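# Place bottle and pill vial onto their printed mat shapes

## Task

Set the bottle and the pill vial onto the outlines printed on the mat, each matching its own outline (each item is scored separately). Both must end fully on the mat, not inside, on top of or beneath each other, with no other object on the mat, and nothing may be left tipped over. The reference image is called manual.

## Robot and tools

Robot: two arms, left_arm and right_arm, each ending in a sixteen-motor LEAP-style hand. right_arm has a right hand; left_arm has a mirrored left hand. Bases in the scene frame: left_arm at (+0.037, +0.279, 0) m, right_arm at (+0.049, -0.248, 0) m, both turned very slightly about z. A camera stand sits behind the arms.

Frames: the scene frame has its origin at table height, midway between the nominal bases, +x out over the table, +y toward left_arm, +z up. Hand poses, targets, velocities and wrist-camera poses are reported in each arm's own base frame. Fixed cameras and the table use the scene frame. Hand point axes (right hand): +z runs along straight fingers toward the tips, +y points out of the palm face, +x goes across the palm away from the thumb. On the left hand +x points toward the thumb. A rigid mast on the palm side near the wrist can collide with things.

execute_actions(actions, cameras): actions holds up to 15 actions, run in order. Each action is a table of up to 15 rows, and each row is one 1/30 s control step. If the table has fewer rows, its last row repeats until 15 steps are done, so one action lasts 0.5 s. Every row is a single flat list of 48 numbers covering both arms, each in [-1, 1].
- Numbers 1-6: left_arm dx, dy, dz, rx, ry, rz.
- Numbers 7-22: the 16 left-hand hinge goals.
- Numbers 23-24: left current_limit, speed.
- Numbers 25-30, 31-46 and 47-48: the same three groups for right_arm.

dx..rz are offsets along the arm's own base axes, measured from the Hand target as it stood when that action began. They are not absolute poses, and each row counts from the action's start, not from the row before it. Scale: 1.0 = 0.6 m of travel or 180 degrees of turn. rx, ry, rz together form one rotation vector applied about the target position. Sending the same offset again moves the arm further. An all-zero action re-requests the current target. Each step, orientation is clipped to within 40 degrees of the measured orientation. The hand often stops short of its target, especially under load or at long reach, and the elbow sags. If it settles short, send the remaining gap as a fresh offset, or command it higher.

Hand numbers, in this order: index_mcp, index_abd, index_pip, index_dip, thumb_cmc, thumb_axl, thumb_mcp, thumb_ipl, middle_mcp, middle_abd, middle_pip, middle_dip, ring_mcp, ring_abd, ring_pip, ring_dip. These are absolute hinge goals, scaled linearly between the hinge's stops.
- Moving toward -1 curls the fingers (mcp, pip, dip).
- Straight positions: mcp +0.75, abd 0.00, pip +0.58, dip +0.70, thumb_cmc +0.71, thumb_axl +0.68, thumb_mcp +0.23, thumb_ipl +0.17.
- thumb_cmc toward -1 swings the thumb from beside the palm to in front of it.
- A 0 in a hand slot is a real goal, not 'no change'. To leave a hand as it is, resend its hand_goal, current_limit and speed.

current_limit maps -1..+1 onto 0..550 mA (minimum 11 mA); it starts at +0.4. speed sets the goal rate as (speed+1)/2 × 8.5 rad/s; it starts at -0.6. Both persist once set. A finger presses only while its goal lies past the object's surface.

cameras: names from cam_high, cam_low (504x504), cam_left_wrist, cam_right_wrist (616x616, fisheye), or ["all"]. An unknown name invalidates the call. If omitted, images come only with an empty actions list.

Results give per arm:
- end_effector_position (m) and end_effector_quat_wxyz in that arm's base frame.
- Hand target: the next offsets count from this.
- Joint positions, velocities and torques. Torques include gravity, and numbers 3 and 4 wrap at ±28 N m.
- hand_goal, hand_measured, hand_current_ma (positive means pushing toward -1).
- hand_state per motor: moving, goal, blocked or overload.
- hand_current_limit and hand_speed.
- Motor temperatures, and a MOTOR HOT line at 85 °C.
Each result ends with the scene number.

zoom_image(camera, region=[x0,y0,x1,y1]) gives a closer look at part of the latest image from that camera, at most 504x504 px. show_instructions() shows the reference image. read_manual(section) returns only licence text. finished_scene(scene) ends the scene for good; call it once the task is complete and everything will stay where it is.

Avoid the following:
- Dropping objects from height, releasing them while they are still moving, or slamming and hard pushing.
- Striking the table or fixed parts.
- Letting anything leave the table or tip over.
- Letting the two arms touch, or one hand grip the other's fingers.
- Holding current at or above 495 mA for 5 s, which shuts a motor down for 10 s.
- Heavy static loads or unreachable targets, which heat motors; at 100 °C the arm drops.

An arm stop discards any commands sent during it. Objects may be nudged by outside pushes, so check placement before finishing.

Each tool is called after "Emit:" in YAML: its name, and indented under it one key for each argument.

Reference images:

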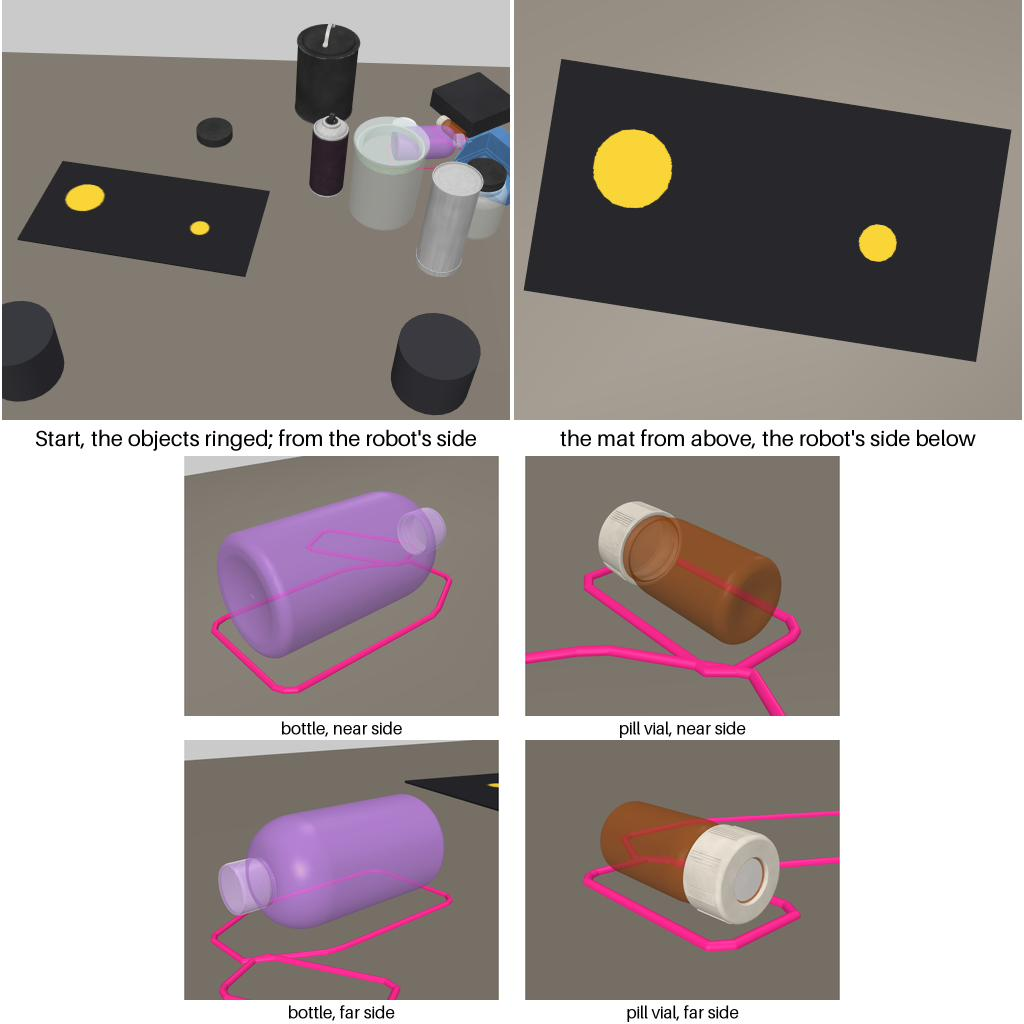

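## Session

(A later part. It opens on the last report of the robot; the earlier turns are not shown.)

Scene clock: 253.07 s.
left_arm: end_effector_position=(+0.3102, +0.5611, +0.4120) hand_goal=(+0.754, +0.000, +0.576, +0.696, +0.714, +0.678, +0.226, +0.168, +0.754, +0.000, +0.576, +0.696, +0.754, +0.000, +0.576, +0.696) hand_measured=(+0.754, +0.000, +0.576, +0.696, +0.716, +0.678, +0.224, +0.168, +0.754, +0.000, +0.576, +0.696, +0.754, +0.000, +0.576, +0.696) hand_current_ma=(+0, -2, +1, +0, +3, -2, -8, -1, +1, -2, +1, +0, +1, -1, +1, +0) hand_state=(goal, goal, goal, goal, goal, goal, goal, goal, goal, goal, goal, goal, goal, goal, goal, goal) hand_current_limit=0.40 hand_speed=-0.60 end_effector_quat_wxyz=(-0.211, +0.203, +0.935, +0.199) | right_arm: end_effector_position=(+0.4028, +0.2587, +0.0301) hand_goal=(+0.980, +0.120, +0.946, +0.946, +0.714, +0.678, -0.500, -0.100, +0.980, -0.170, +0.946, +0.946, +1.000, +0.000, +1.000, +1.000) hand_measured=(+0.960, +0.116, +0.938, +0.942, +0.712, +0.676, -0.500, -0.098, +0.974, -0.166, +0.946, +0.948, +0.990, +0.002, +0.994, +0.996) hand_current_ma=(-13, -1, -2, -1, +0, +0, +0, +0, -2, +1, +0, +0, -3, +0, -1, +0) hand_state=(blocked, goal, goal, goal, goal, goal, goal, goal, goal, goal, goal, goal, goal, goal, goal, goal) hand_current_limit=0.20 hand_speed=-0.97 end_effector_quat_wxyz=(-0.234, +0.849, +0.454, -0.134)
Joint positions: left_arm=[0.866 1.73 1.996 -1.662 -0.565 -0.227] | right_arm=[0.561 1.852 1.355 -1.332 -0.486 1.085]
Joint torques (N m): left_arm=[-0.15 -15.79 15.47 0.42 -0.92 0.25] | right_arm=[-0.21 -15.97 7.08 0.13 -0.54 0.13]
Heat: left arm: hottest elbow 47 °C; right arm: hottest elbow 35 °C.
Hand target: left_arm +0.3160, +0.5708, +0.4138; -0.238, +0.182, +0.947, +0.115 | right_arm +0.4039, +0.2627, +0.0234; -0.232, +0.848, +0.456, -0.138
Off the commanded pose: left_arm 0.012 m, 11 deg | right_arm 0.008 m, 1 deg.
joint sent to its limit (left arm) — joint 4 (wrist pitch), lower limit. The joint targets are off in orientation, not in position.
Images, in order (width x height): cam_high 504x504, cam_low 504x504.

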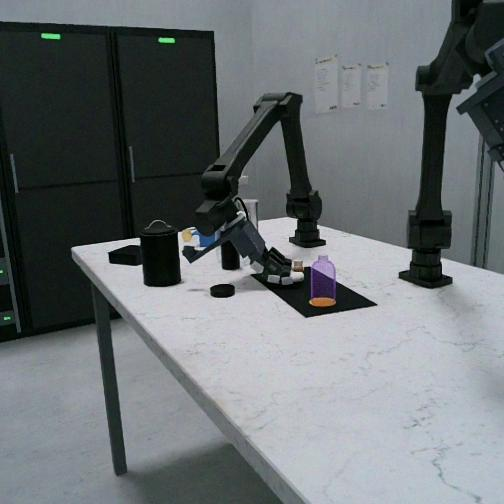

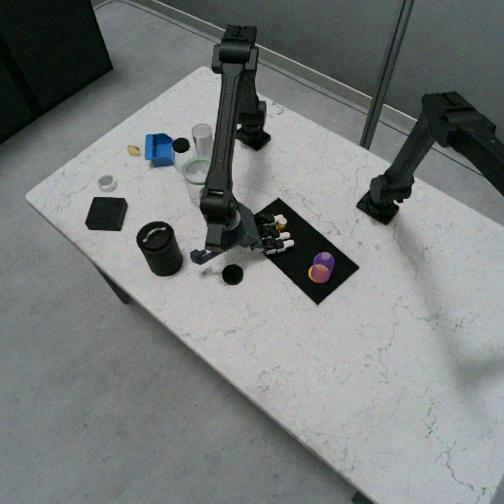

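Emit:
execute_actions:
  actions:
    - [[0,0,0,0,0,0,0.754,0,0.576,0.696,0.714,0.678,0.226,0.168,0.754,0,0.576,0.696,0.754,0,0.576,0.696,0.4,-0.6,0.05,-0.032,0.005,0,0,0,0.98,0.12,0.945,0.946,0.714,0.678,-0.5,-0.1,0.98,-0.2,0.945,0.946,1,0,1,1,0.2,-0.9]]
    - [[0,0,0,0,0,0,0.754,0,0.576,0.696,0.714,0.678,0.226,0.168,0.754,0,0.576,0.696,0.754,0,0.576,0.696,0.4,-0.6,0.085,-0.055,0.02,0,0,0,0.98,0.12,0.945,0.946,0.714,0.678,-0.5,-0.1,0.98,-0.2,0.945,0.946,1,0,1,1,0.2,-0.9]]
    - [[0,0,0,0,0,0,0.754,0,0.576,0.696,0.714,0.678,0.226,0.168,0.754,0,0.576,0.696,0.754,0,0.576,0.696,0.4,-0.6,0,0,0.15,0,0,0,0.98,0.12,0.945,0.946,0.714,0.678,-0.5,-0.1,0.98,-0.2,0.945,0.946,1,0,1,1,0.2,-0.9]]
  cameras: ["cam_high","cam_low","cam_right_wrist"]

Emit:
zoom_image:
  camera: "cam_high"
  region: [270, 240, 330, 300]

Emit:
zoom_image:
  camera: "cam_low"
  region: [250, 190, 310, 250]

Emit:
zoom_image:
  camera: "cam_right_wrist"
  region: [150, 150, 350, 350]

Scene clock: 256.07 s.
left_arm: end_effector_position=(+0.3102, +0.5611, +0.4120) hand_goal=(+0.754, +0.000, +0.576, +0.696, +0.714, +0.678, +0.226, +0.168, +0.754, +0.000, +0.576, +0.696, +0.754, +0.000, +0.576, +0.696) hand_measured=(+0.754, +0.000, +0.576, +0.696, +0.716, +0.678, +0.224, +0.168, +0.754, +0.000, +0.576, +0.696, +0.754, +0.000, +0.576, +0.696) hand_current_ma=(+0, -2, +1, +0, +3, -2, -8, -1, +1, -2, +1, +0, +1, -1, +1, +0) hand_state=(goal, goal, goal, goal, goal, goal, goal, goal, goal, goal, goal, goal, goal, goal, goal, goal) hand_current_limit=0.40 hand_speed=-0.60 end_effector_quat_wxyz=(-0.211, +0.203, +0.935, +0.199) | right_arm: end_effector_position=(+0.4802, +0.2052, +0.1232) hand_goal=(+0.980, +0.120, +0.946, +0.946, +0.714, +0.678, -0.500, -0.100, +0.980, -0.200, +0.946, +0.946, +1.000, +0.000, +1.000, +1.000) hand_measured=(+0.962, +0.116, +0.938, +0.942, +0.712, +0.676, -0.500, -0.098, +0.972, -0.196, +0.946, +0.948, +0.990, +0.002, +0.994, +0.996) hand_current_ma=(-10, +0, -2, -1, +0, +0, +0, +0, -3, +0, +0, +0, -3, +0, -1, +0) hand_state=(goal, goal, goal, goal, goal, goal, goal, goal, goal, goal, goal, goal, goal, goal, goal, goal) hand_current_limit=0.20 hand_speed=-0.90 end_effector_quat_wxyz=(-0.232, +0.852, +0.451, -0.130)
Joint positions: left_arm=[0.866 1.73 1.996 -1.662 -0.565 -0.227] | right_arm=[0.405 1.883 1.661 -1.67 -0.438 0.929]
Joint torques (N m): left_arm=[-0.21 -15.79 15.5 0.43 -0.92 0.26] | right_arm=[0.15 -18.78 9.54 -0.95 -0.44 0.04]
Heat: left arm: hottest elbow 47 °C; right arm: hottest elbow 36 °C.
Hand target: left_arm +0.3160, +0.5708, +0.4138; -0.238, +0.182, +0.947, +0.115 | right_arm +0.4851, +0.2106, +0.1286; -0.232, +0.848, +0.456, -0.138
Off the commanded pose: left_arm 0.012 m, 11 deg | right_arm 0.009 m, 1 deg.
joint sent to its limit (left arm) — joint 4 (wrist pitch), lower limit. The joint targets are off in orientation, not in position.
joint sent to its limit (right arm) — joint 4 (wrist pitch), lower limit. The joint targets still meet the commanded pose.
Images, in order (width x height): cam_high 504x504, cam_low 504x504, cam_right_wrist 616x616.

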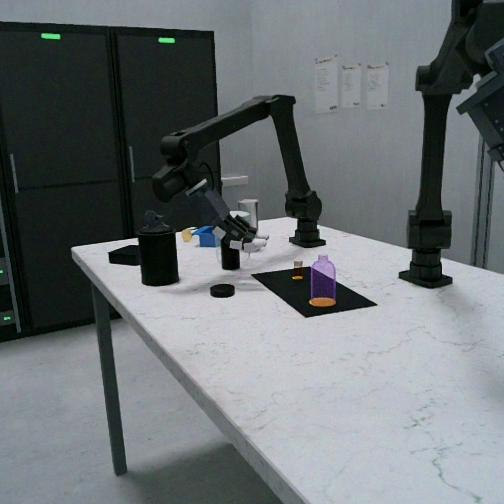

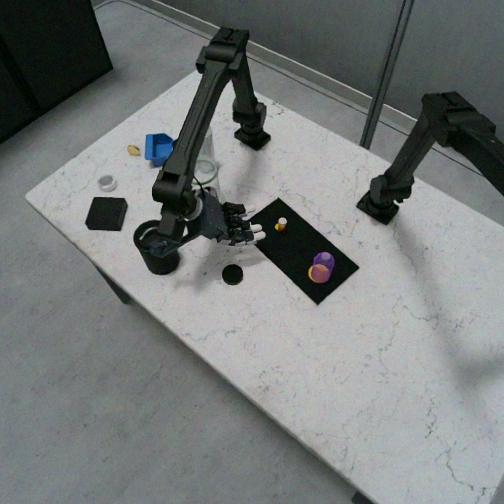

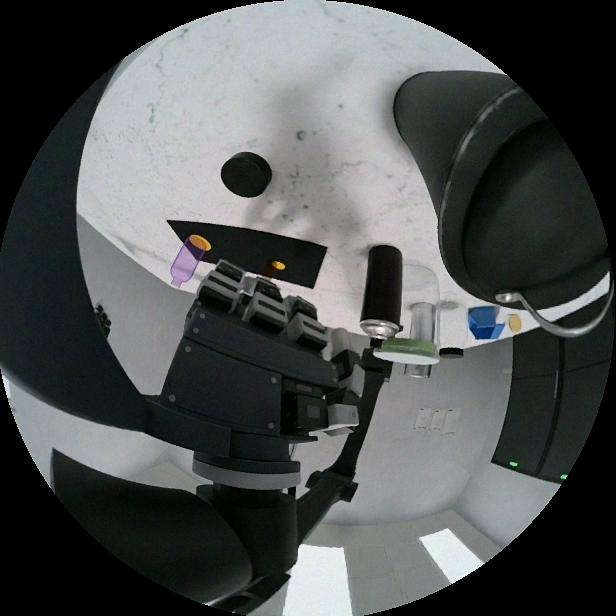

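Scaled by 8.400 from the camera's 504x504 image, which has a finer 720x720 frame.

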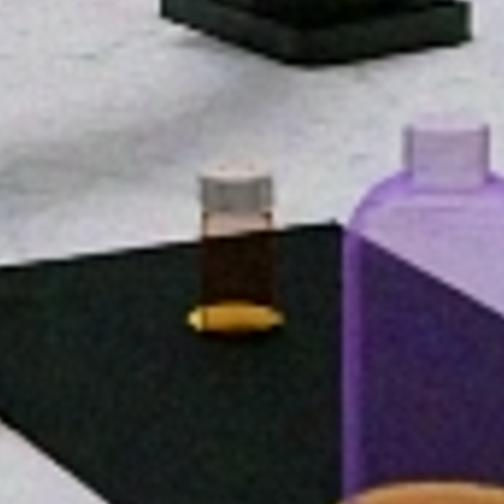

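Scaled by 8.400 from the camera's 504x504 image, which has a finer 720x720 frame.

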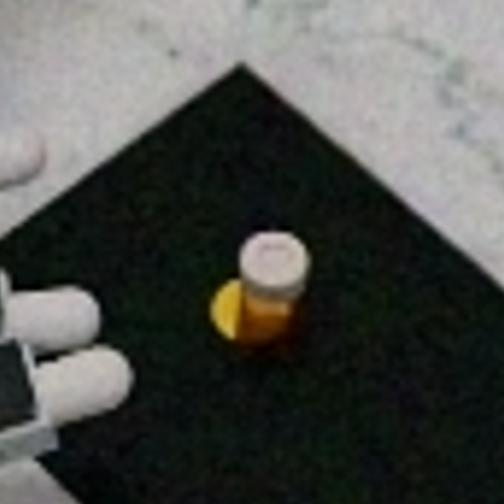

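Scaled by 2.520 from the camera's 616x616 image, which has a finer 880x880 frame.

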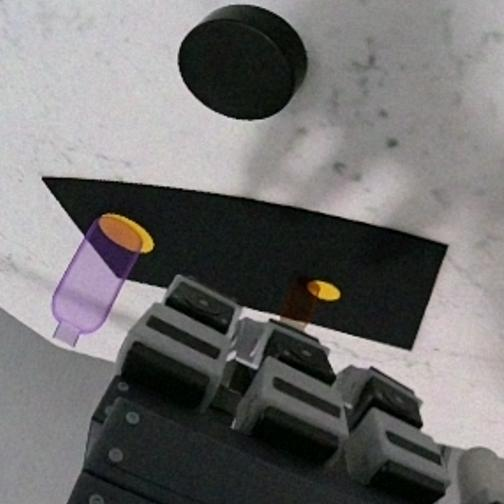

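Emit:
execute_actions:
  actions:
    - [[0,0,0,0,0,0,0.754,0,0.576,0.696,0.714,0.678,0.226,0.168,0.754,0,0.576,0.696,0.754,0,0.576,0.696,0.4,-0.6,0,0,-0.15,0,0,0,0.98,0.12,0.945,0.946,0.714,0.678,-0.5,-0.1,0.98,-0.2,0.945,0.946,1,0,1,1,0.2,-0.9]]
    - [[0,0,0,0,0,0,0.754,0,0.576,0.696,0.714,0.678,0.226,0.168,0.754,0,0.576,0.696,0.754,0,0.576,0.696,0.4,-0.6,-0.085,0.055,-0.02,0,0,0,0.98,0.12,0.945,0.946,0.714,0.678,-0.5,-0.1,0.98,-0.2,0.945,0.946,1,0,1,1,0.2,-0.9]]
    - [[0,0,0,0,0,0,0.754,0,0.576,0.696,0.714,0.678,0.226,0.168,0.754,0,0.576,0.696,0.754,0,0.576,0.696,0.4,-0.6,-0.05,0.032,-0.005,0,0,0,0.98,0.12,0.945,0.946,0.714,0.678,-0.5,-0.1,0.98,-0.2,0.945,0.946,1,0,1,1,0.2,-0.9]]
    - [[0,0,0,0,0,0,0.754,0,0.576,0.696,0.714,0.678,0.226,0.168,0.754,0,0.576,0.696,0.754,0,0.576,0.696,0.4,-0.6,0,0,0,0,0,0,0.98,-0.13,0.945,0.946,0.714,0.678,-0.5,-0.1,0.98,0.08,0.945,0.946,1,0,1,1,0.1,-0.95]]
  cameras: ["cam_high","cam_low"]

Emit:
zoom_image:
  camera: "cam_high"
  region: [270, 240, 330, 300]

Emit:
zoom_image:
  camera: "cam_low"
  region: [250, 190, 310, 250]

Scene clock: 260.13 s.
left_arm: end_effector_position=(+0.3102, +0.5611, +0.4120) hand_goal=(+0.754, +0.000, +0.576, +0.696, +0.714, +0.678, +0.226, +0.168, +0.754, +0.000, +0.576, +0.696, +0.754, +0.000, +0.576, +0.696) hand_measured=(+0.754, +0.000, +0.576, +0.696, +0.716, +0.678, +0.224, +0.168, +0.754, +0.000, +0.576, +0.696, +0.754, +0.000, +0.576, +0.696) hand_current_ma=(+0, -2, +1, +0, +3, -2, -8, -1, +1, -2, +1, +0, +1, -1, +1, +0) hand_state=(goal, goal, goal, goal, goal, goal, goal, goal, goal, goal, goal, goal, goal, goal, goal, goal) hand_current_limit=0.40 hand_speed=-0.60 end_effector_quat_wxyz=(-0.211, +0.203, +0.935, +0.199) | right_arm: end_effector_position=(+0.4030, +0.2602, +0.0200) hand_goal=(+0.980, -0.130, +0.946, +0.946, +0.714, +0.678, -0.500, -0.100, +0.980, +0.080, +0.946, +0.946, +1.000, +0.000, +1.000, +1.000) hand_measured=(+0.964, -0.048, +0.940, +0.942, +0.712, +0.676, -0.500, -0.098, +0.974, -0.038, +0.946, +0.948, +0.992, +0.002, +0.998, +0.996) hand_current_ma=(-8, +43, -1, +0, +0, +0, +0, +0, -2, -54, +0, +0, -2, +0, +0, +0) hand_state=(goal, moving, goal, goal, goal, goal, goal, goal, goal, moving, goal, goal, goal, goal, goal, goal) hand_current_limit=0.10 hand_speed=-0.95 end_effector_quat_wxyz=(-0.232, +0.847, +0.455, -0.146)
Joint positions: left_arm=[0.866 1.73 1.996 -1.662 -0.565 -0.227] | right_arm=[0.564 1.883 1.369 -1.342 -0.483 1.078]
Joint torques (N m): left_arm=[-0.09 -15.79 15.46 0.38 -0.93 0.26] | right_arm=[-0.26 -18.61 6 0.5 -0.64 0.19]
Heat: left arm: hottest elbow 47 °C; right arm: hottest shoulder 35 °C.
Hand target: left_arm +0.3160, +0.5708, +0.4138; -0.238, +0.182, +0.947, +0.115 | right_arm +0.4039, +0.2628, +0.0234; -0.232, +0.848, +0.456, -0.138
Off the commanded pose: left_arm 0.012 m, 11 deg | right_arm 0.005 m, 1 deg.
joint sent to its limit (left arm) — joint 4 (wrist pitch), lower limit. The joint targets are off in orientation, not in position.
Images, in order (width x height): cam_high 504x504, cam_low 504x504.

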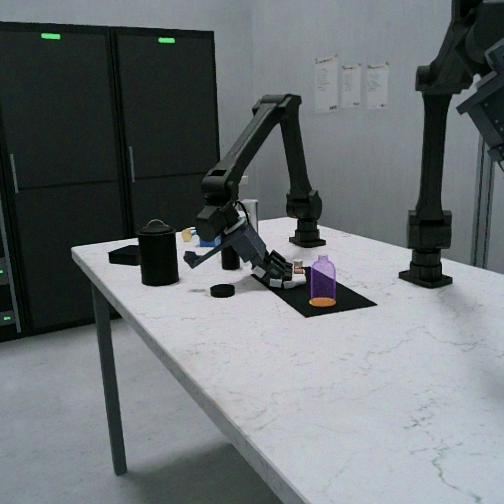

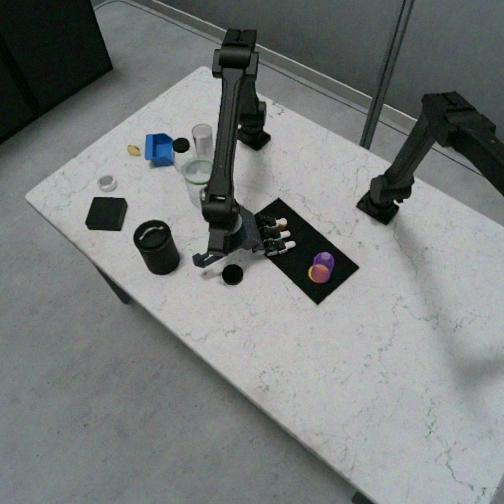

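Scaled by 8.400 from the camera's 504x504 image, which has a finer 720x720 frame.

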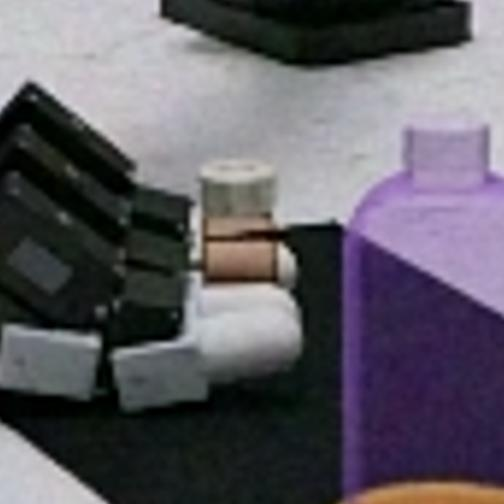

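Scaled by 8.400 from the camera's 504x504 image, which has a finer 720x720 frame.

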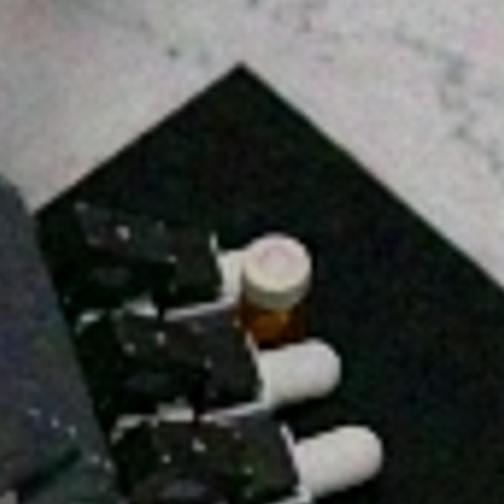

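Emit:
execute_actions:
  actions:
    - [[0,0,0,0,0,0,0.754,0,0.576,0.696,0.714,0.678,0.226,0.168,0.754,0,0.576,0.696,0.754,0,0.576,0.696,0.4,-0.6,0,0,0,0,0,0,0.98,-0.15,0.945,0.946,0.714,0.678,-0.5,-0.1,0.98,0.1,0.945,0.946,1,0,1,1,0.1,-0.93]]
    - [[0,0,0,0,0,0,0.754,0,0.576,0.696,0.714,0.678,0.226,0.168,0.754,0,0.576,0.696,0.754,0,0.576,0.696,0.4,-0.6,0.008,-0.018,0.002,0,0,0,0.98,-0.15,0.945,0.946,0.714,0.678,-0.5,-0.1,0.98,0.1,0.945,0.946,1,0,1,1,0.1,-0.93]]
  cameras: ["cam_high","cam_low"]

Emit:
zoom_image:
  camera: "cam_high"
  region: [270, 240, 330, 300]

Emit:
zoom_image:
  camera: "cam_low"
  region: [250, 190, 310, 250]

Scene clock: 261.97 s.
left_arm: end_effector_position=(+0.3102, +0.5611, +0.4120) hand_goal=(+0.754, +0.000, +0.576, +0.696, +0.714, +0.678, +0.226, +0.168, +0.754, +0.000, +0.576, +0.696, +0.754, +0.000, +0.576, +0.696) hand_measured=(+0.754, +0.000, +0.576, +0.696, +0.716, +0.678, +0.224, +0.168, +0.754, +0.000, +0.576, +0.696, +0.754, +0.000, +0.576, +0.696) hand_current_ma=(+0, -2, +1, +0, +3, -2, -8, -1, +1, -2, +1, +0, +1, -1, +1, +0) hand_state=(goal, goal, goal, goal, goal, goal, goal, goal, goal, goal, goal, goal, goal, goal, goal, goal) hand_current_limit=0.40 hand_speed=-0.60 end_effector_quat_wxyz=(-0.211, +0.203, +0.935, +0.199) | right_arm: end_effector_position=(+0.4048, +0.2570, +0.0200) hand_goal=(+0.980, -0.150, +0.946, +0.946, +0.714, +0.678, -0.500, -0.100, +0.980, +0.100, +0.946, +0.946, +1.000, +0.000, +1.000, +1.000) hand_measured=(+0.964, -0.052, +0.940, +0.944, +0.712, +0.676, -0.500, -0.098, +0.974, -0.030, +0.946, +0.948, +0.992, +0.002, +0.998, +0.996) hand_current_ma=(-8, +144, -1, +0, +0, +0, +0, +0, -2, -236, +0, +0, -2, +0, +0, +0) hand_state=(goal, blocked, goal, goal, goal, goal, goal, goal, goal, blocked, goal, goal, goal, goal, goal, goal) hand_current_limit=0.10 hand_speed=-0.93 end_effector_quat_wxyz=(-0.233, +0.847, +0.456, -0.144)
Joint positions: left_arm=[0.866 1.73 1.996 -1.662 -0.565 -0.227] | right_arm=[0.556 1.881 1.366 -1.342 -0.483 1.069]
Joint torques (N m): left_arm=[-0.21 -15.85 15.49 0.43 -0.91 0.26] | right_arm=[-1.61 -19.02 6.04 -0.06 -0.37 0.01]
Heat: left arm: hottest elbow 47 °C; right arm: hottest shoulder 35 °C.
Hand target: left_arm +0.3160, +0.5708, +0.4138; -0.238, +0.182, +0.947, +0.115 | right_arm +0.4088, +0.2520, +0.0247; -0.232, +0.848, +0.456, -0.138
Off the commanded pose: left_arm 0.012 m, 11 deg | right_arm 0.008 m, 1 deg.
joint sent to its limit (left arm) — joint 4 (wrist pitch), lower limit. The joint targets are off in orientation, not in position.
Images, in order (width x height): cam_high 504x504, cam_low 504x504.

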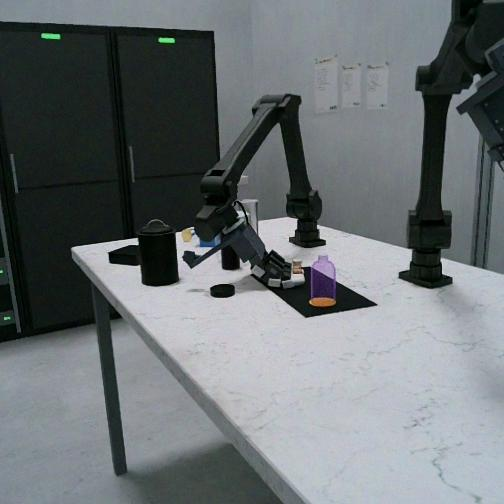

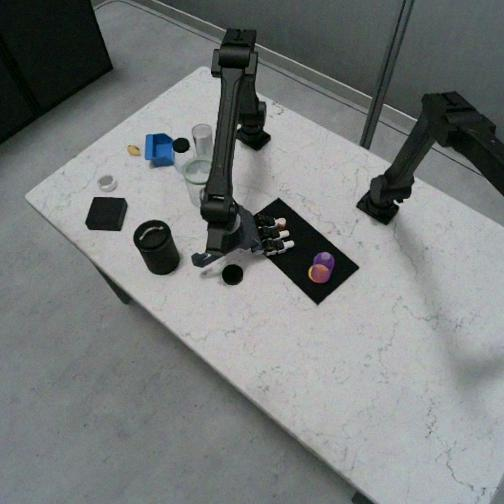

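Scaled by 8.400 from the camera's 504x504 image, which has a finer 720x720 frame.

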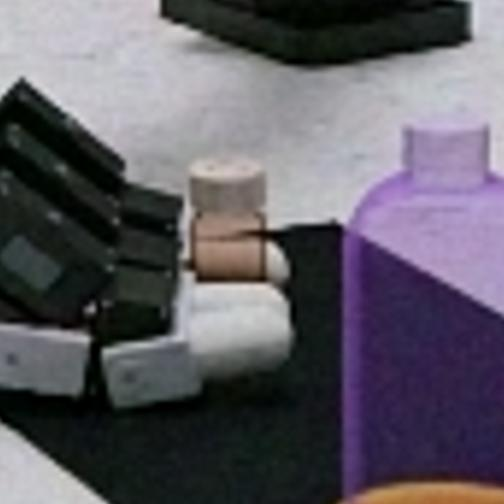

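Scaled by 8.400 from the camera's 504x504 image, which has a finer 720x720 frame.

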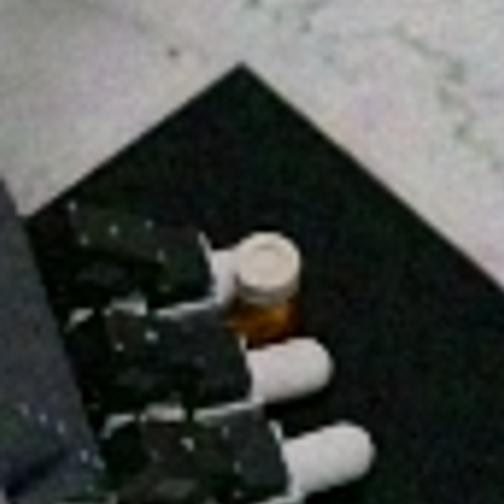

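Emit:
execute_actions:
  actions:
    - [[0,0,0,0,0,0,0.754,0,0.576,0.696,0.714,0.678,0.226,0.168,0.754,0,0.576,0.696,0.754,0,0.576,0.696,0.4,-0.6,-0.007,-0.014,0.003,0,0,0,0.98,-0.15,0.945,0.946,0.714,0.678,-0.5,-0.1,0.98,0.1,0.945,0.946,1,0,1,1,0.1,-0.93]]
    - [[0,0,0,0,0,0,0.754,0,0.576,0.696,0.714,0.678,0.226,0.168,0.754,0,0.576,0.696,0.754,0,0.576,0.696,0.4,-0.6,0,0,0,0,0,0,0.98,0.12,0.945,0.946,0.714,0.678,-0.5,-0.1,0.98,-0.2,0.945,0.946,1,0,1,1,0.1,-0.97]]
    - [[0,0,0,0,0,0,0.754,0,0.576,0.696,0.714,0.678,0.226,0.168,0.754,0,0.576,0.696,0.754,0,0.576,0.696,0.4,-0.6,0,0,0,0,0,0,0.98,0.12,0.945,0.946,0.714,0.678,-0.5,-0.1,0.98,-0.2,0.945,0.946,1,0,1,1,0.2,-0.97]]
    - [[0,0,0,0,0,0,0.754,0,0.576,0.696,0.714,0.678,0.226,0.168,0.754,0,0.576,0.696,0.754,0,0.576,0.696,0.4,-0.6,0.05,-0.032,0.005,0,0,0,0.98,0.12,0.945,0.946,0.714,0.678,-0.5,-0.1,0.98,-0.2,0.945,0.946,1,0,1,1,0.2,-0.97]]
    - [[0,0,0,0,0,0,0.754,0,0.576,0.696,0.714,0.678,0.226,0.168,0.754,0,0.576,0.696,0.754,0,0.576,0.696,0.4,-0.6,0.085,-0.055,0.02,0,0,0,0.98,0.12,0.945,0.946,0.714,0.678,-0.5,-0.1,0.98,-0.2,0.945,0.946,1,0,1,1,0.2,-0.9]]
    - [[0,0,0,0,0,0,0.754,0,0.576,0.696,0.714,0.678,0.226,0.168,0.754,0,0.576,0.696,0.754,0,0.576,0.696,0.4,-0.6,0,0,0.16,0,0,0,0.98,0.12,0.945,0.946,0.714,0.678,-0.5,-0.1,0.98,-0.2,0.945,0.946,1,0,1,1,0.2,-0.9]]
  cameras: ["cam_high","cam_low","cam_right_wrist"]

Emit:
zoom_image:
  camera: "cam_high"
  region: [270, 240, 330, 300]

Emit:
zoom_image:
  camera: "cam_low"
  region: [250, 190, 310, 250]

Emit:
zoom_image:
  camera: "cam_right_wrist"
  region: [200, 200, 350, 350]

Scene clock: 267.23 s.
left_arm: end_effector_position=(+0.3102, +0.5611, +0.4120) hand_goal=(+0.754, +0.000, +0.576, +0.696, +0.714, +0.678, +0.226, +0.168, +0.754, +0.000, +0.576, +0.696, +0.754, +0.000, +0.576, +0.696) hand_measured=(+0.754, +0.000, +0.576, +0.696, +0.716, +0.678, +0.224, +0.168, +0.754, +0.000, +0.576, +0.696, +0.754, +0.000, +0.576, +0.696) hand_current_ma=(+0, -2, +1, +0, +3, -2, -8, -1, +1, -2, +1, +0, +1, -1, +1, +0) hand_state=(goal, goal, goal, goal, goal, goal, goal, goal, goal, goal, goal, goal, goal, goal, goal, goal) hand_current_limit=0.40 hand_speed=-0.60 end_effector_quat_wxyz=(-0.211, +0.203, +0.935, +0.199) | right_arm: end_effector_position=(+0.4809, +0.1880, +0.1340) hand_goal=(+0.980, +0.120, +0.946, +0.946, +0.714, +0.678, -0.500, -0.100, +0.980, -0.200, +0.946, +0.946, +1.000, +0.000, +1.000, +1.000) hand_measured=(+0.964, +0.116, +0.940, +0.944, +0.710, +0.672, -0.504, -0.102, +0.972, -0.196, +0.946, +0.948, +0.992, +0.002, +0.998, +0.996) hand_current_ma=(-8, -1, -1, +0, -1, -1, -1, +0, -3, +0, +0, +0, -3, +0, +0, +0) hand_state=(goal, goal, goal, goal, goal, goal, goal, goal, goal, goal, goal, goal, goal, goal, goal, goal) hand_current_limit=0.20 hand_speed=-0.90 end_effector_quat_wxyz=(-0.229, +0.852, +0.456, -0.118)
Joint positions: left_arm=[0.866 1.73 1.996 -1.662 -0.565 -0.227] | right_arm=[0.377 1.845 1.636 -1.671 -0.426 0.897]
Joint torques (N m): left_arm=[-0.09 -15.91 15.46 0.43 -0.92 0.26] | right_arm=[0.32 -17.08 9.33 -0.9 -0.4 0.2]
Heat: left arm: hottest elbow 47 °C; right arm: hottest shoulder 35 °C.
Hand target: left_arm +0.3160, +0.5708, +0.4138; -0.238, +0.182, +0.947, +0.115 | right_arm +0.4855, +0.1915, +0.1374; -0.232, +0.848, +0.456, -0.138
Off the commanded pose: left_arm 0.012 m, 11 deg | right_arm 0.007 m, 2 deg.
joint sent to its limit (left arm) — joint 4 (wrist pitch), lower limit. The joint targets are off in orientation, not in position.
joint sent to its limit (right arm) — joint 4 (wrist pitch), lower limit. The joint targets still meet the commanded pose.
Images, in order (width x height): cam_high 504x504, cam_low 504x504, cam_right_wrist 616x616.

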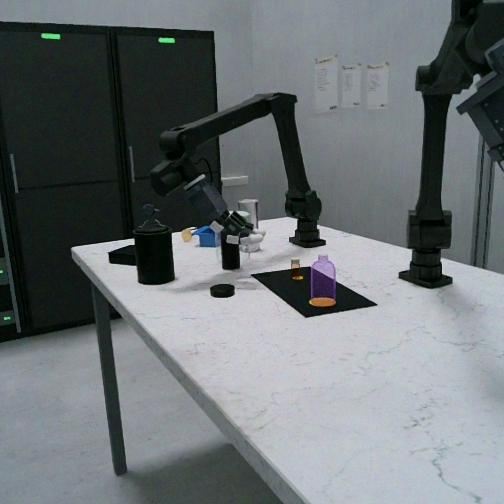

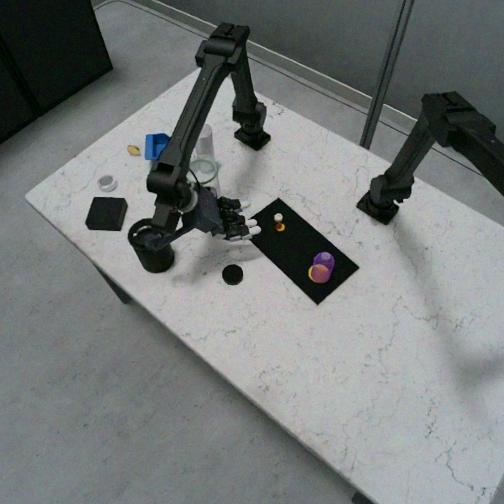

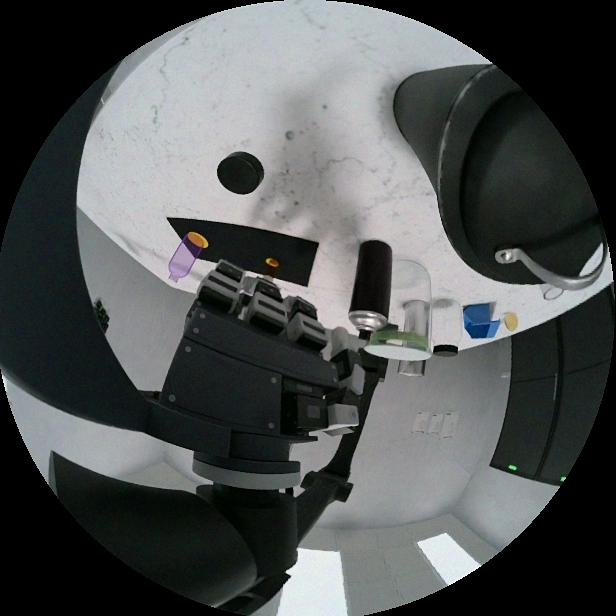

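Scaled by 8.400 from the camera's 504x504 image, which has a finer 720x720 frame.

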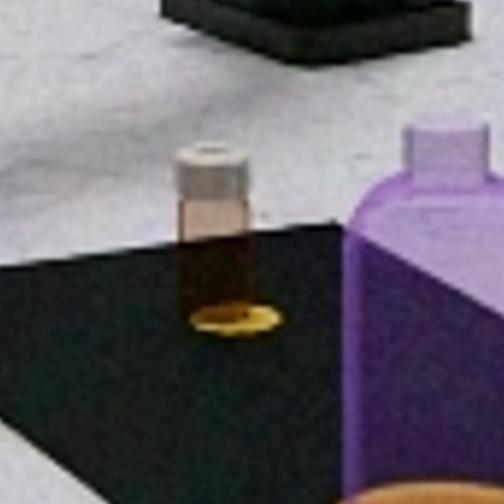

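Scaled by 8.400 from the camera's 504x504 image, which has a finer 720x720 frame.

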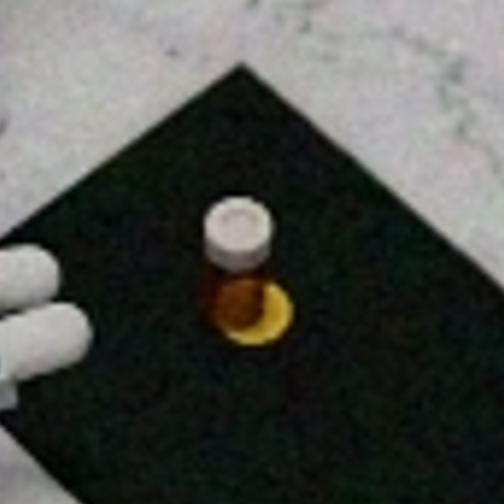

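Scaled by 3.360 from the camera's 616x616 image, which has a finer 880x880 frame.

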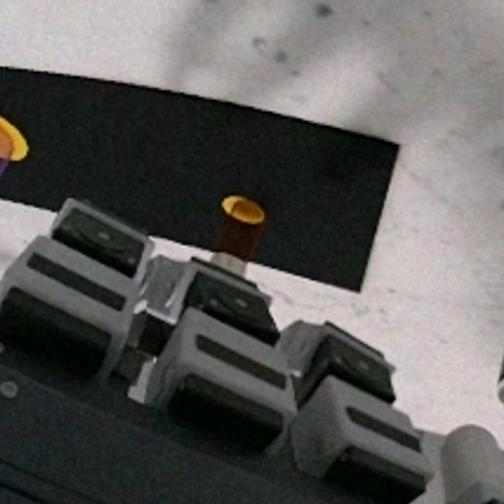

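Emit:
execute_actions:
  actions:
    - [[0,0,0,0,0,0,0.754,0,0.576,0.696,0.714,0.678,0.226,0.168,0.754,0,0.576,0.696,0.754,0,0.576,0.696,0.4,-0.6,0,0,-0.16,0,0,0,0.98,0.12,0.945,0.946,0.714,0.678,-0.5,-0.1,0.98,-0.2,0.945,0.946,1,0,1,1,0.2,-0.9]]
    - [[0,0,0,0,0,0,0.754,0,0.576,0.696,0.714,0.678,0.226,0.168,0.754,0,0.576,0.696,0.754,0,0.576,0.696,0.4,-0.6,-0.085,0.055,-0.02,0,0,0,0.98,0.12,0.945,0.946,0.714,0.678,-0.5,-0.1,0.98,-0.2,0.945,0.946,1,0,1,1,0.2,-0.9]]
    - [[0,0,0,0,0,0,0.754,0,0.576,0.696,0.714,0.678,0.226,0.168,0.754,0,0.576,0.696,0.754,0,0.576,0.696,0.4,-0.6,-0.05,0.032,0,0,0,0,0.98,0.12,0.945,0.946,0.714,0.678,-0.5,-0.1,0.98,-0.2,0.945,0.946,1,0,1,1,0.2,-0.9]]
    - [[0,0,0,0,0,0,0.754,0,0.576,0.696,0.714,0.678,0.226,0.168,0.754,0,0.576,0.696,0.754,0,0.576,0.696,0.4,-0.6,0,0,0,0,0,0,0.98,-0.13,0.945,0.946,0.714,0.678,-0.5,-0.1,0.98,0.1,0.945,0.946,1,0,1,1,0.1,-0.94]]
    - [[0,0,0,0,0,0,0.754,0,0.576,0.696,0.714,0.678,0.226,0.168,0.754,0,0.576,0.696,0.754,0,0.576,0.696,0.4,-0.6,0,0,0,0,0,0,0.98,-0.13,0.945,0.946,0.714,0.678,-0.5,-0.1,0.98,0.1,0.945,0.946,1,0,1,1,0.1,-0.94]]
  cameras: []

Emit:
execute_actions:
  actions:
    - [[0,0,0,0,0,0,0.754,0,0.576,0.696,0.714,0.678,0.226,0.168,0.754,0,0.576,0.696,0.754,0,0.576,0.696,0.4,-0.6,-0.007,0.008,0,0,0,0,0.98,-0.13,0.945,0.946,0.714,0.678,-0.5,-0.1,0.98,0.1,0.945,0.946,1,0,1,1,0.1,-0.94]]
    - [[0,0,0,0,0,0,0.754,0,0.576,0.696,0.714,0.678,0.226,0.168,0.754,0,0.576,0.696,0.754,0,0.576,0.696,0.4,-0.6,0,0,0,0,0,0,0.98,-0.13,0.945,0.946,0.714,0.678,-0.5,-0.1,0.98,0.1,0.945,0.946,1,0,1,1,0.1,-0.94]]
  cameras: ["cam_high","cam_low"]

Emit:
zoom_image:
  camera: "cam_high"
  region: [270, 240, 330, 300]

Emit:
zoom_image:
  camera: "cam_low"
  region: [250, 190, 310, 250]

Scene clock: 272.10 s.
left_arm: end_effector_position=(+0.3102, +0.5611, +0.4120) hand_goal=(+0.754, +0.000, +0.576, +0.696, +0.714, +0.678, +0.226, +0.168, +0.754, +0.000, +0.576, +0.696, +0.754, +0.000, +0.576, +0.696) hand_measured=(+0.754, +0.000, +0.576, +0.696, +0.716, +0.678, +0.224, +0.168, +0.754, +0.000, +0.576, +0.696, +0.754, +0.000, +0.576, +0.696) hand_current_ma=(+0, -2, +1, +0, +3, -2, -8, -1, +1, -2, +1, +0, +1, -1, +1, +0) hand_state=(goal, goal, goal, goal, goal, goal, goal, goal, goal, goal, goal, goal, goal, goal, goal, goal) hand_current_limit=0.40 hand_speed=-0.60 end_effector_quat_wxyz=(-0.211, +0.203, +0.935, +0.199) | right_arm: end_effector_position=(+0.4034, +0.2412, +0.0260) hand_goal=(+0.980, -0.130, +0.946, +0.946, +0.714, +0.678, -0.500, -0.100, +0.980, +0.100, +0.946, +0.946, +1.000, +0.000, +1.000, +1.000) hand_measured=(+0.964, -0.048, +0.940, +0.944, +0.710, +0.672, -0.504, -0.102, +0.970, -0.026, +0.944, +0.948, +0.992, +0.002, +0.998, +0.996) hand_current_ma=(-7, +102, -1, +0, -1, -1, -1, +0, -3, -228, +0, +0, -3, +0, +0, +0) hand_state=(goal, blocked, goal, goal, goal, goal, goal, goal, goal, blocked, goal, goal, goal, goal, goal, goal) hand_current_limit=0.10 hand_speed=-0.94 end_effector_quat_wxyz=(-0.232, +0.847, +0.455, -0.146)
Joint positions: left_arm=[0.866 1.73 1.996 -1.662 -0.565 -0.227] | right_arm=[0.532 1.857 1.346 -1.361 -0.474 1.043]
Joint torques (N m): left_arm=[-0.21 -15.74 15.46 0.42 -0.92 0.25] | right_arm=[-0.79 -18.78 5.83 0.54 -0.64 0.19]
Heat: left arm: hottest elbow 47 °C; right arm: hottest shoulder 35 °C.
Hand target: left_arm +0.3160, +0.5708, +0.4138; -0.238, +0.182, +0.947, +0.115 | right_arm +0.4045, +0.2436, +0.0294; -0.232, +0.848, +0.456, -0.138
Off the commanded pose: left_arm 0.012 m, 11 deg | right_arm 0.004 m, 1 deg.
joint sent to its limit (left arm) — joint 4 (wrist pitch), lower limit. The joint targets are off in orientation, not in position.
No camera images: "cameras" was empty.

Scene clock: 273.30 s.
left_arm: end_effector_position=(+0.3102, +0.5611, +0.4120) hand_goal=(+0.754, +0.000, +0.576, +0.696, +0.714, +0.678, +0.226, +0.168, +0.754, +0.000, +0.576, +0.696, +0.754, +0.000, +0.576, +0.696) hand_measured=(+0.754, +0.000, +0.576, +0.696, +0.716, +0.678, +0.224, +0.168, +0.754, +0.000, +0.576, +0.696, +0.754, +0.000, +0.576, +0.696) hand_current_ma=(+0, -2, +1, +0, +3, -2, -8, -1, +1, -2, +1, +0, +1, -1, +1, +0) hand_state=(goal, goal, goal, goal, goal, goal, goal, goal, goal, goal, goal, goal, goal, goal, goal, goal) hand_current_limit=0.40 hand_speed=-0.60 end_effector_quat_wxyz=(-0.211, +0.203, +0.935, +0.199) | right_arm: end_effector_position=(+0.4005, +0.2428, +0.0256) hand_goal=(+0.980, -0.130, +0.946, +0.946, +0.714, +0.678, -0.500, -0.100, +0.980, +0.100, +0.946, +0.946, +1.000, +0.000, +1.000, +1.000) hand_measured=(+0.966, -0.048, +0.944, +0.944, +0.710, +0.672, -0.504, -0.102, +0.970, -0.026, +0.944, +0.948, +0.992, +0.002, +0.998, +0.996) hand_current_ma=(-6, +102, +0, +0, -1, -1, -1, +0, -3, -224, +0, +0, -3, +0, +0, +0) hand_state=(goal, blocked, goal, goal, goal, goal, goal, goal, goal, blocked, goal, goal, goal, goal, goal, goal) hand_current_limit=0.10 hand_speed=-0.94 end_effector_quat_wxyz=(-0.232, +0.849, +0.453, -0.147)
Joint positions: left_arm=[0.866 1.73 1.996 -1.662 -0.565 -0.227] | right_arm=[0.538 1.854 1.341 -1.355 -0.476 1.056]
Joint torques (N m): left_arm=[0.03 -15.68 15.46 0.42 -0.92 0.27] | right_arm=[0.85 -18.32 6.2 0.58 -0.7 0.12]
Heat: left arm: hottest elbow 48 °C; right arm: hottest shoulder 36 °C.
Hand target: left_arm +0.3160, +0.5708, +0.4138; -0.238, +0.182, +0.947, +0.115 | right_arm +0.4005, +0.2484, +0.0295; -0.232, +0.848, +0.456, -0.138
Off the commanded pose: left_arm 0.012 m, 11 deg | right_arm 0.007 m, 1 deg.
joint sent to its limit (left arm) — joint 4 (wrist pitch), lower limit. The joint targets are off in orientation, not in position.
Images, in order (width x height): cam_high 504x504, cam_low 504x504.

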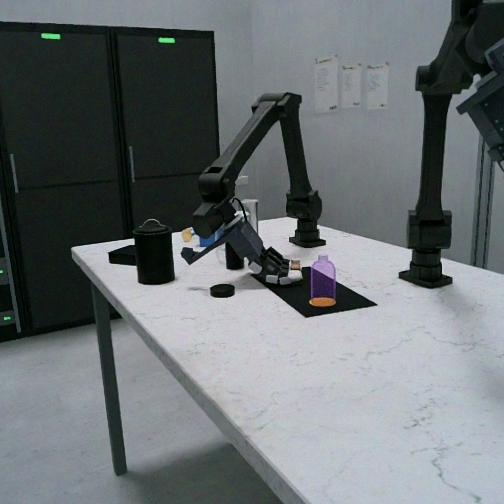

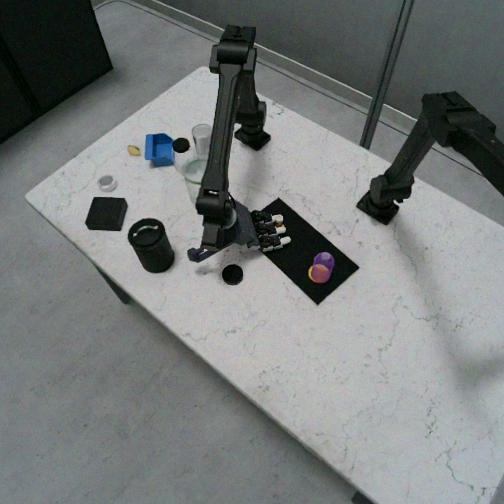

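Scaled by 8.400 from the camera's 504x504 image, which has a finer 720x720 frame.

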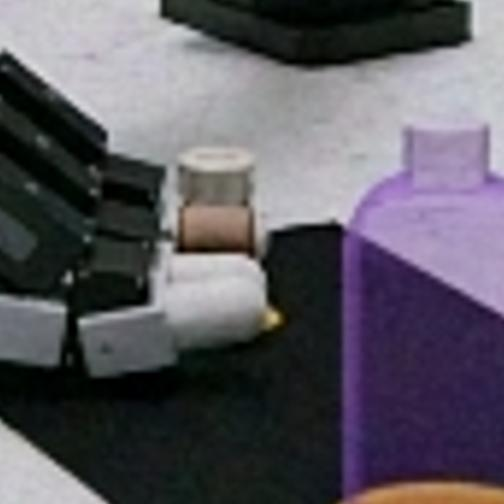

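Scaled by 8.400 from the camera's 504x504 image, which has a finer 720x720 frame.

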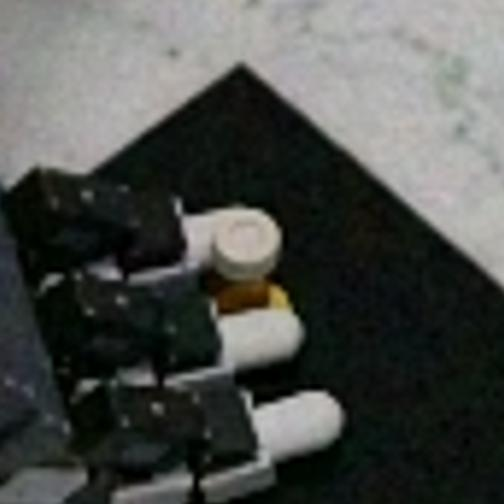

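Emit:
execute_actions:
  actions:
    - [[0,0,0,0,0,0,0.754,0,0.576,0.696,0.714,0.678,0.226,0.168,0.754,0,0.576,0.696,0.754,0,0.576,0.696,0.4,-0.6,-0.012,0,0,0,0,0,0.98,-0.13,0.945,0.946,0.714,0.678,-0.5,-0.1,0.98,0.1,0.945,0.946,1,0,1,1,0.1,-0.94]]
  cameras: ["cam_high","cam_low"]

Emit:
zoom_image:
  camera: "cam_high"
  region: [270, 240, 330, 300]

Emit:
zoom_image:
  camera: "cam_low"
  region: [250, 190, 310, 250]

Scene clock: 274.67 s.
left_arm: end_effector_position=(+0.3102, +0.5611, +0.4120) hand_goal=(+0.754, +0.000, +0.576, +0.696, +0.714, +0.678, +0.226, +0.168, +0.754, +0.000, +0.576, +0.696, +0.754, +0.000, +0.576, +0.696) hand_measured=(+0.754, +0.000, +0.576, +0.696, +0.716, +0.678, +0.224, +0.168, +0.754, +0.000, +0.576, +0.696, +0.754, +0.000, +0.576, +0.696) hand_current_ma=(+0, -2, +1, +0, +3, -2, -8, -1, +1, -2, +1, +0, +1, -1, +1, +0) hand_state=(goal, goal, goal, goal, goal, goal, goal, goal, goal, goal, goal, goal, goal, goal, goal, goal) hand_current_limit=0.40 hand_speed=-0.60 end_effector_quat_wxyz=(-0.211, +0.203, +0.935, +0.199) | right_arm: end_effector_position=(+0.3936, +0.2424, +0.0254) hand_goal=(+0.980, -0.130, +0.946, +0.946, +0.714, +0.678, -0.500, -0.100, +0.980, +0.100, +0.946, +0.946, +1.000, +0.000, +1.000, +1.000) hand_measured=(+0.968, -0.048, +0.944, +0.944, +0.710, +0.672, -0.504, -0.102, +0.972, -0.026, +0.944, +0.948, +0.992, +0.002, +0.998, +0.996) hand_current_ma=(-5, +102, +0, +0, -1, -1, -1, +0, -2, -224, +0, +0, -3, +0, +0, +0) hand_state=(goal, blocked, goal, goal, goal, goal, goal, goal, goal, blocked, goal, goal, goal, goal, goal, goal) hand_current_limit=0.10 hand_speed=-0.94 end_effector_quat_wxyz=(-0.232, +0.849, +0.452, -0.147)
Joint positions: left_arm=[0.866 1.73 1.996 -1.662 -0.565 -0.227] | right_arm=[0.544 1.84 1.319 -1.344 -0.478 1.064]
Joint torques (N m): left_arm=[0.09 -15.68 15.49 0.39 -0.93 0.26] | right_arm=[0.21 -17.85 6.01 0.65 -0.73 0.16]
Heat: left arm: hottest elbow 48 °C; right arm: hottest shoulder 36 °C.
Hand target: left_arm +0.3160, +0.5708, +0.4138; -0.238, +0.182, +0.947, +0.115 | right_arm +0.3932, +0.2484, +0.0296; -0.232, +0.848, +0.456, -0.138
Off the commanded pose: left_arm 0.012 m, 11 deg | right_arm 0.007 m, 1 deg.
joint sent to its limit (left arm) — joint 4 (wrist pitch), lower limit. The joint targets are off in orientation, not in position.
Images, in order (width x height): cam_high 504x504, cam_low 504x504.

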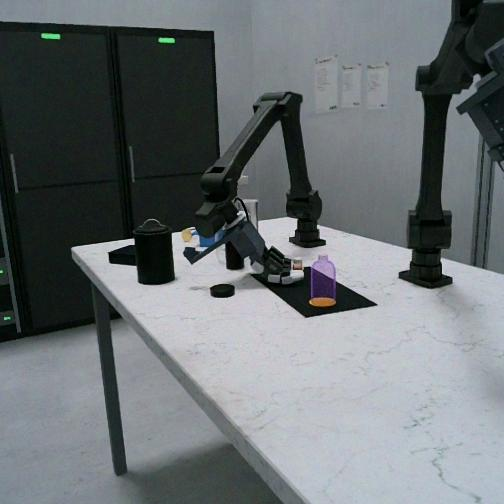

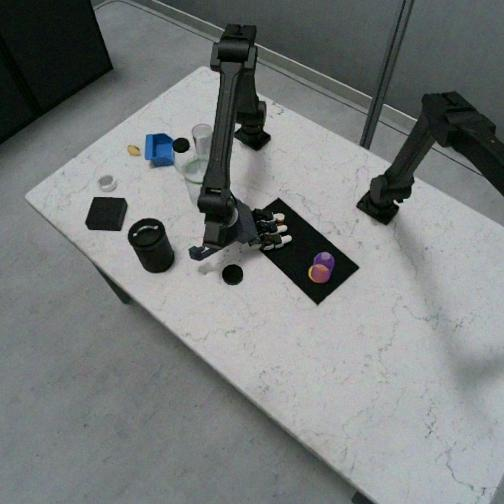

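Scaled by 8.400 from the camera's 504x504 image, which has a finer 720x720 frame.

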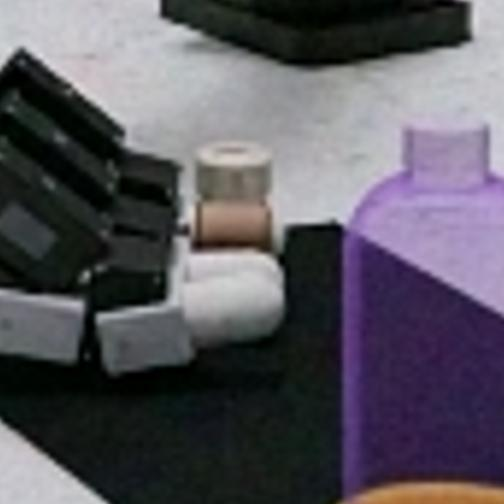

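Scaled by 8.400 from the camera's 504x504 image, which has a finer 720x720 frame.

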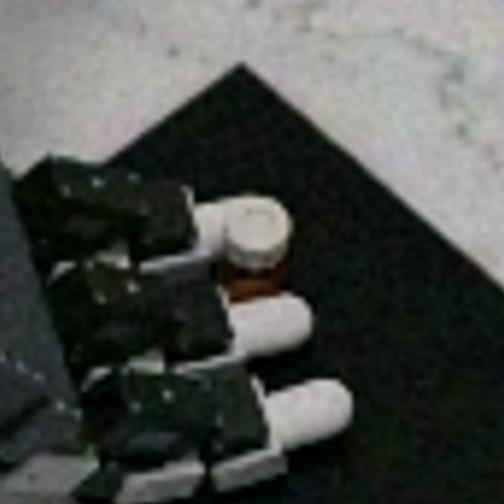

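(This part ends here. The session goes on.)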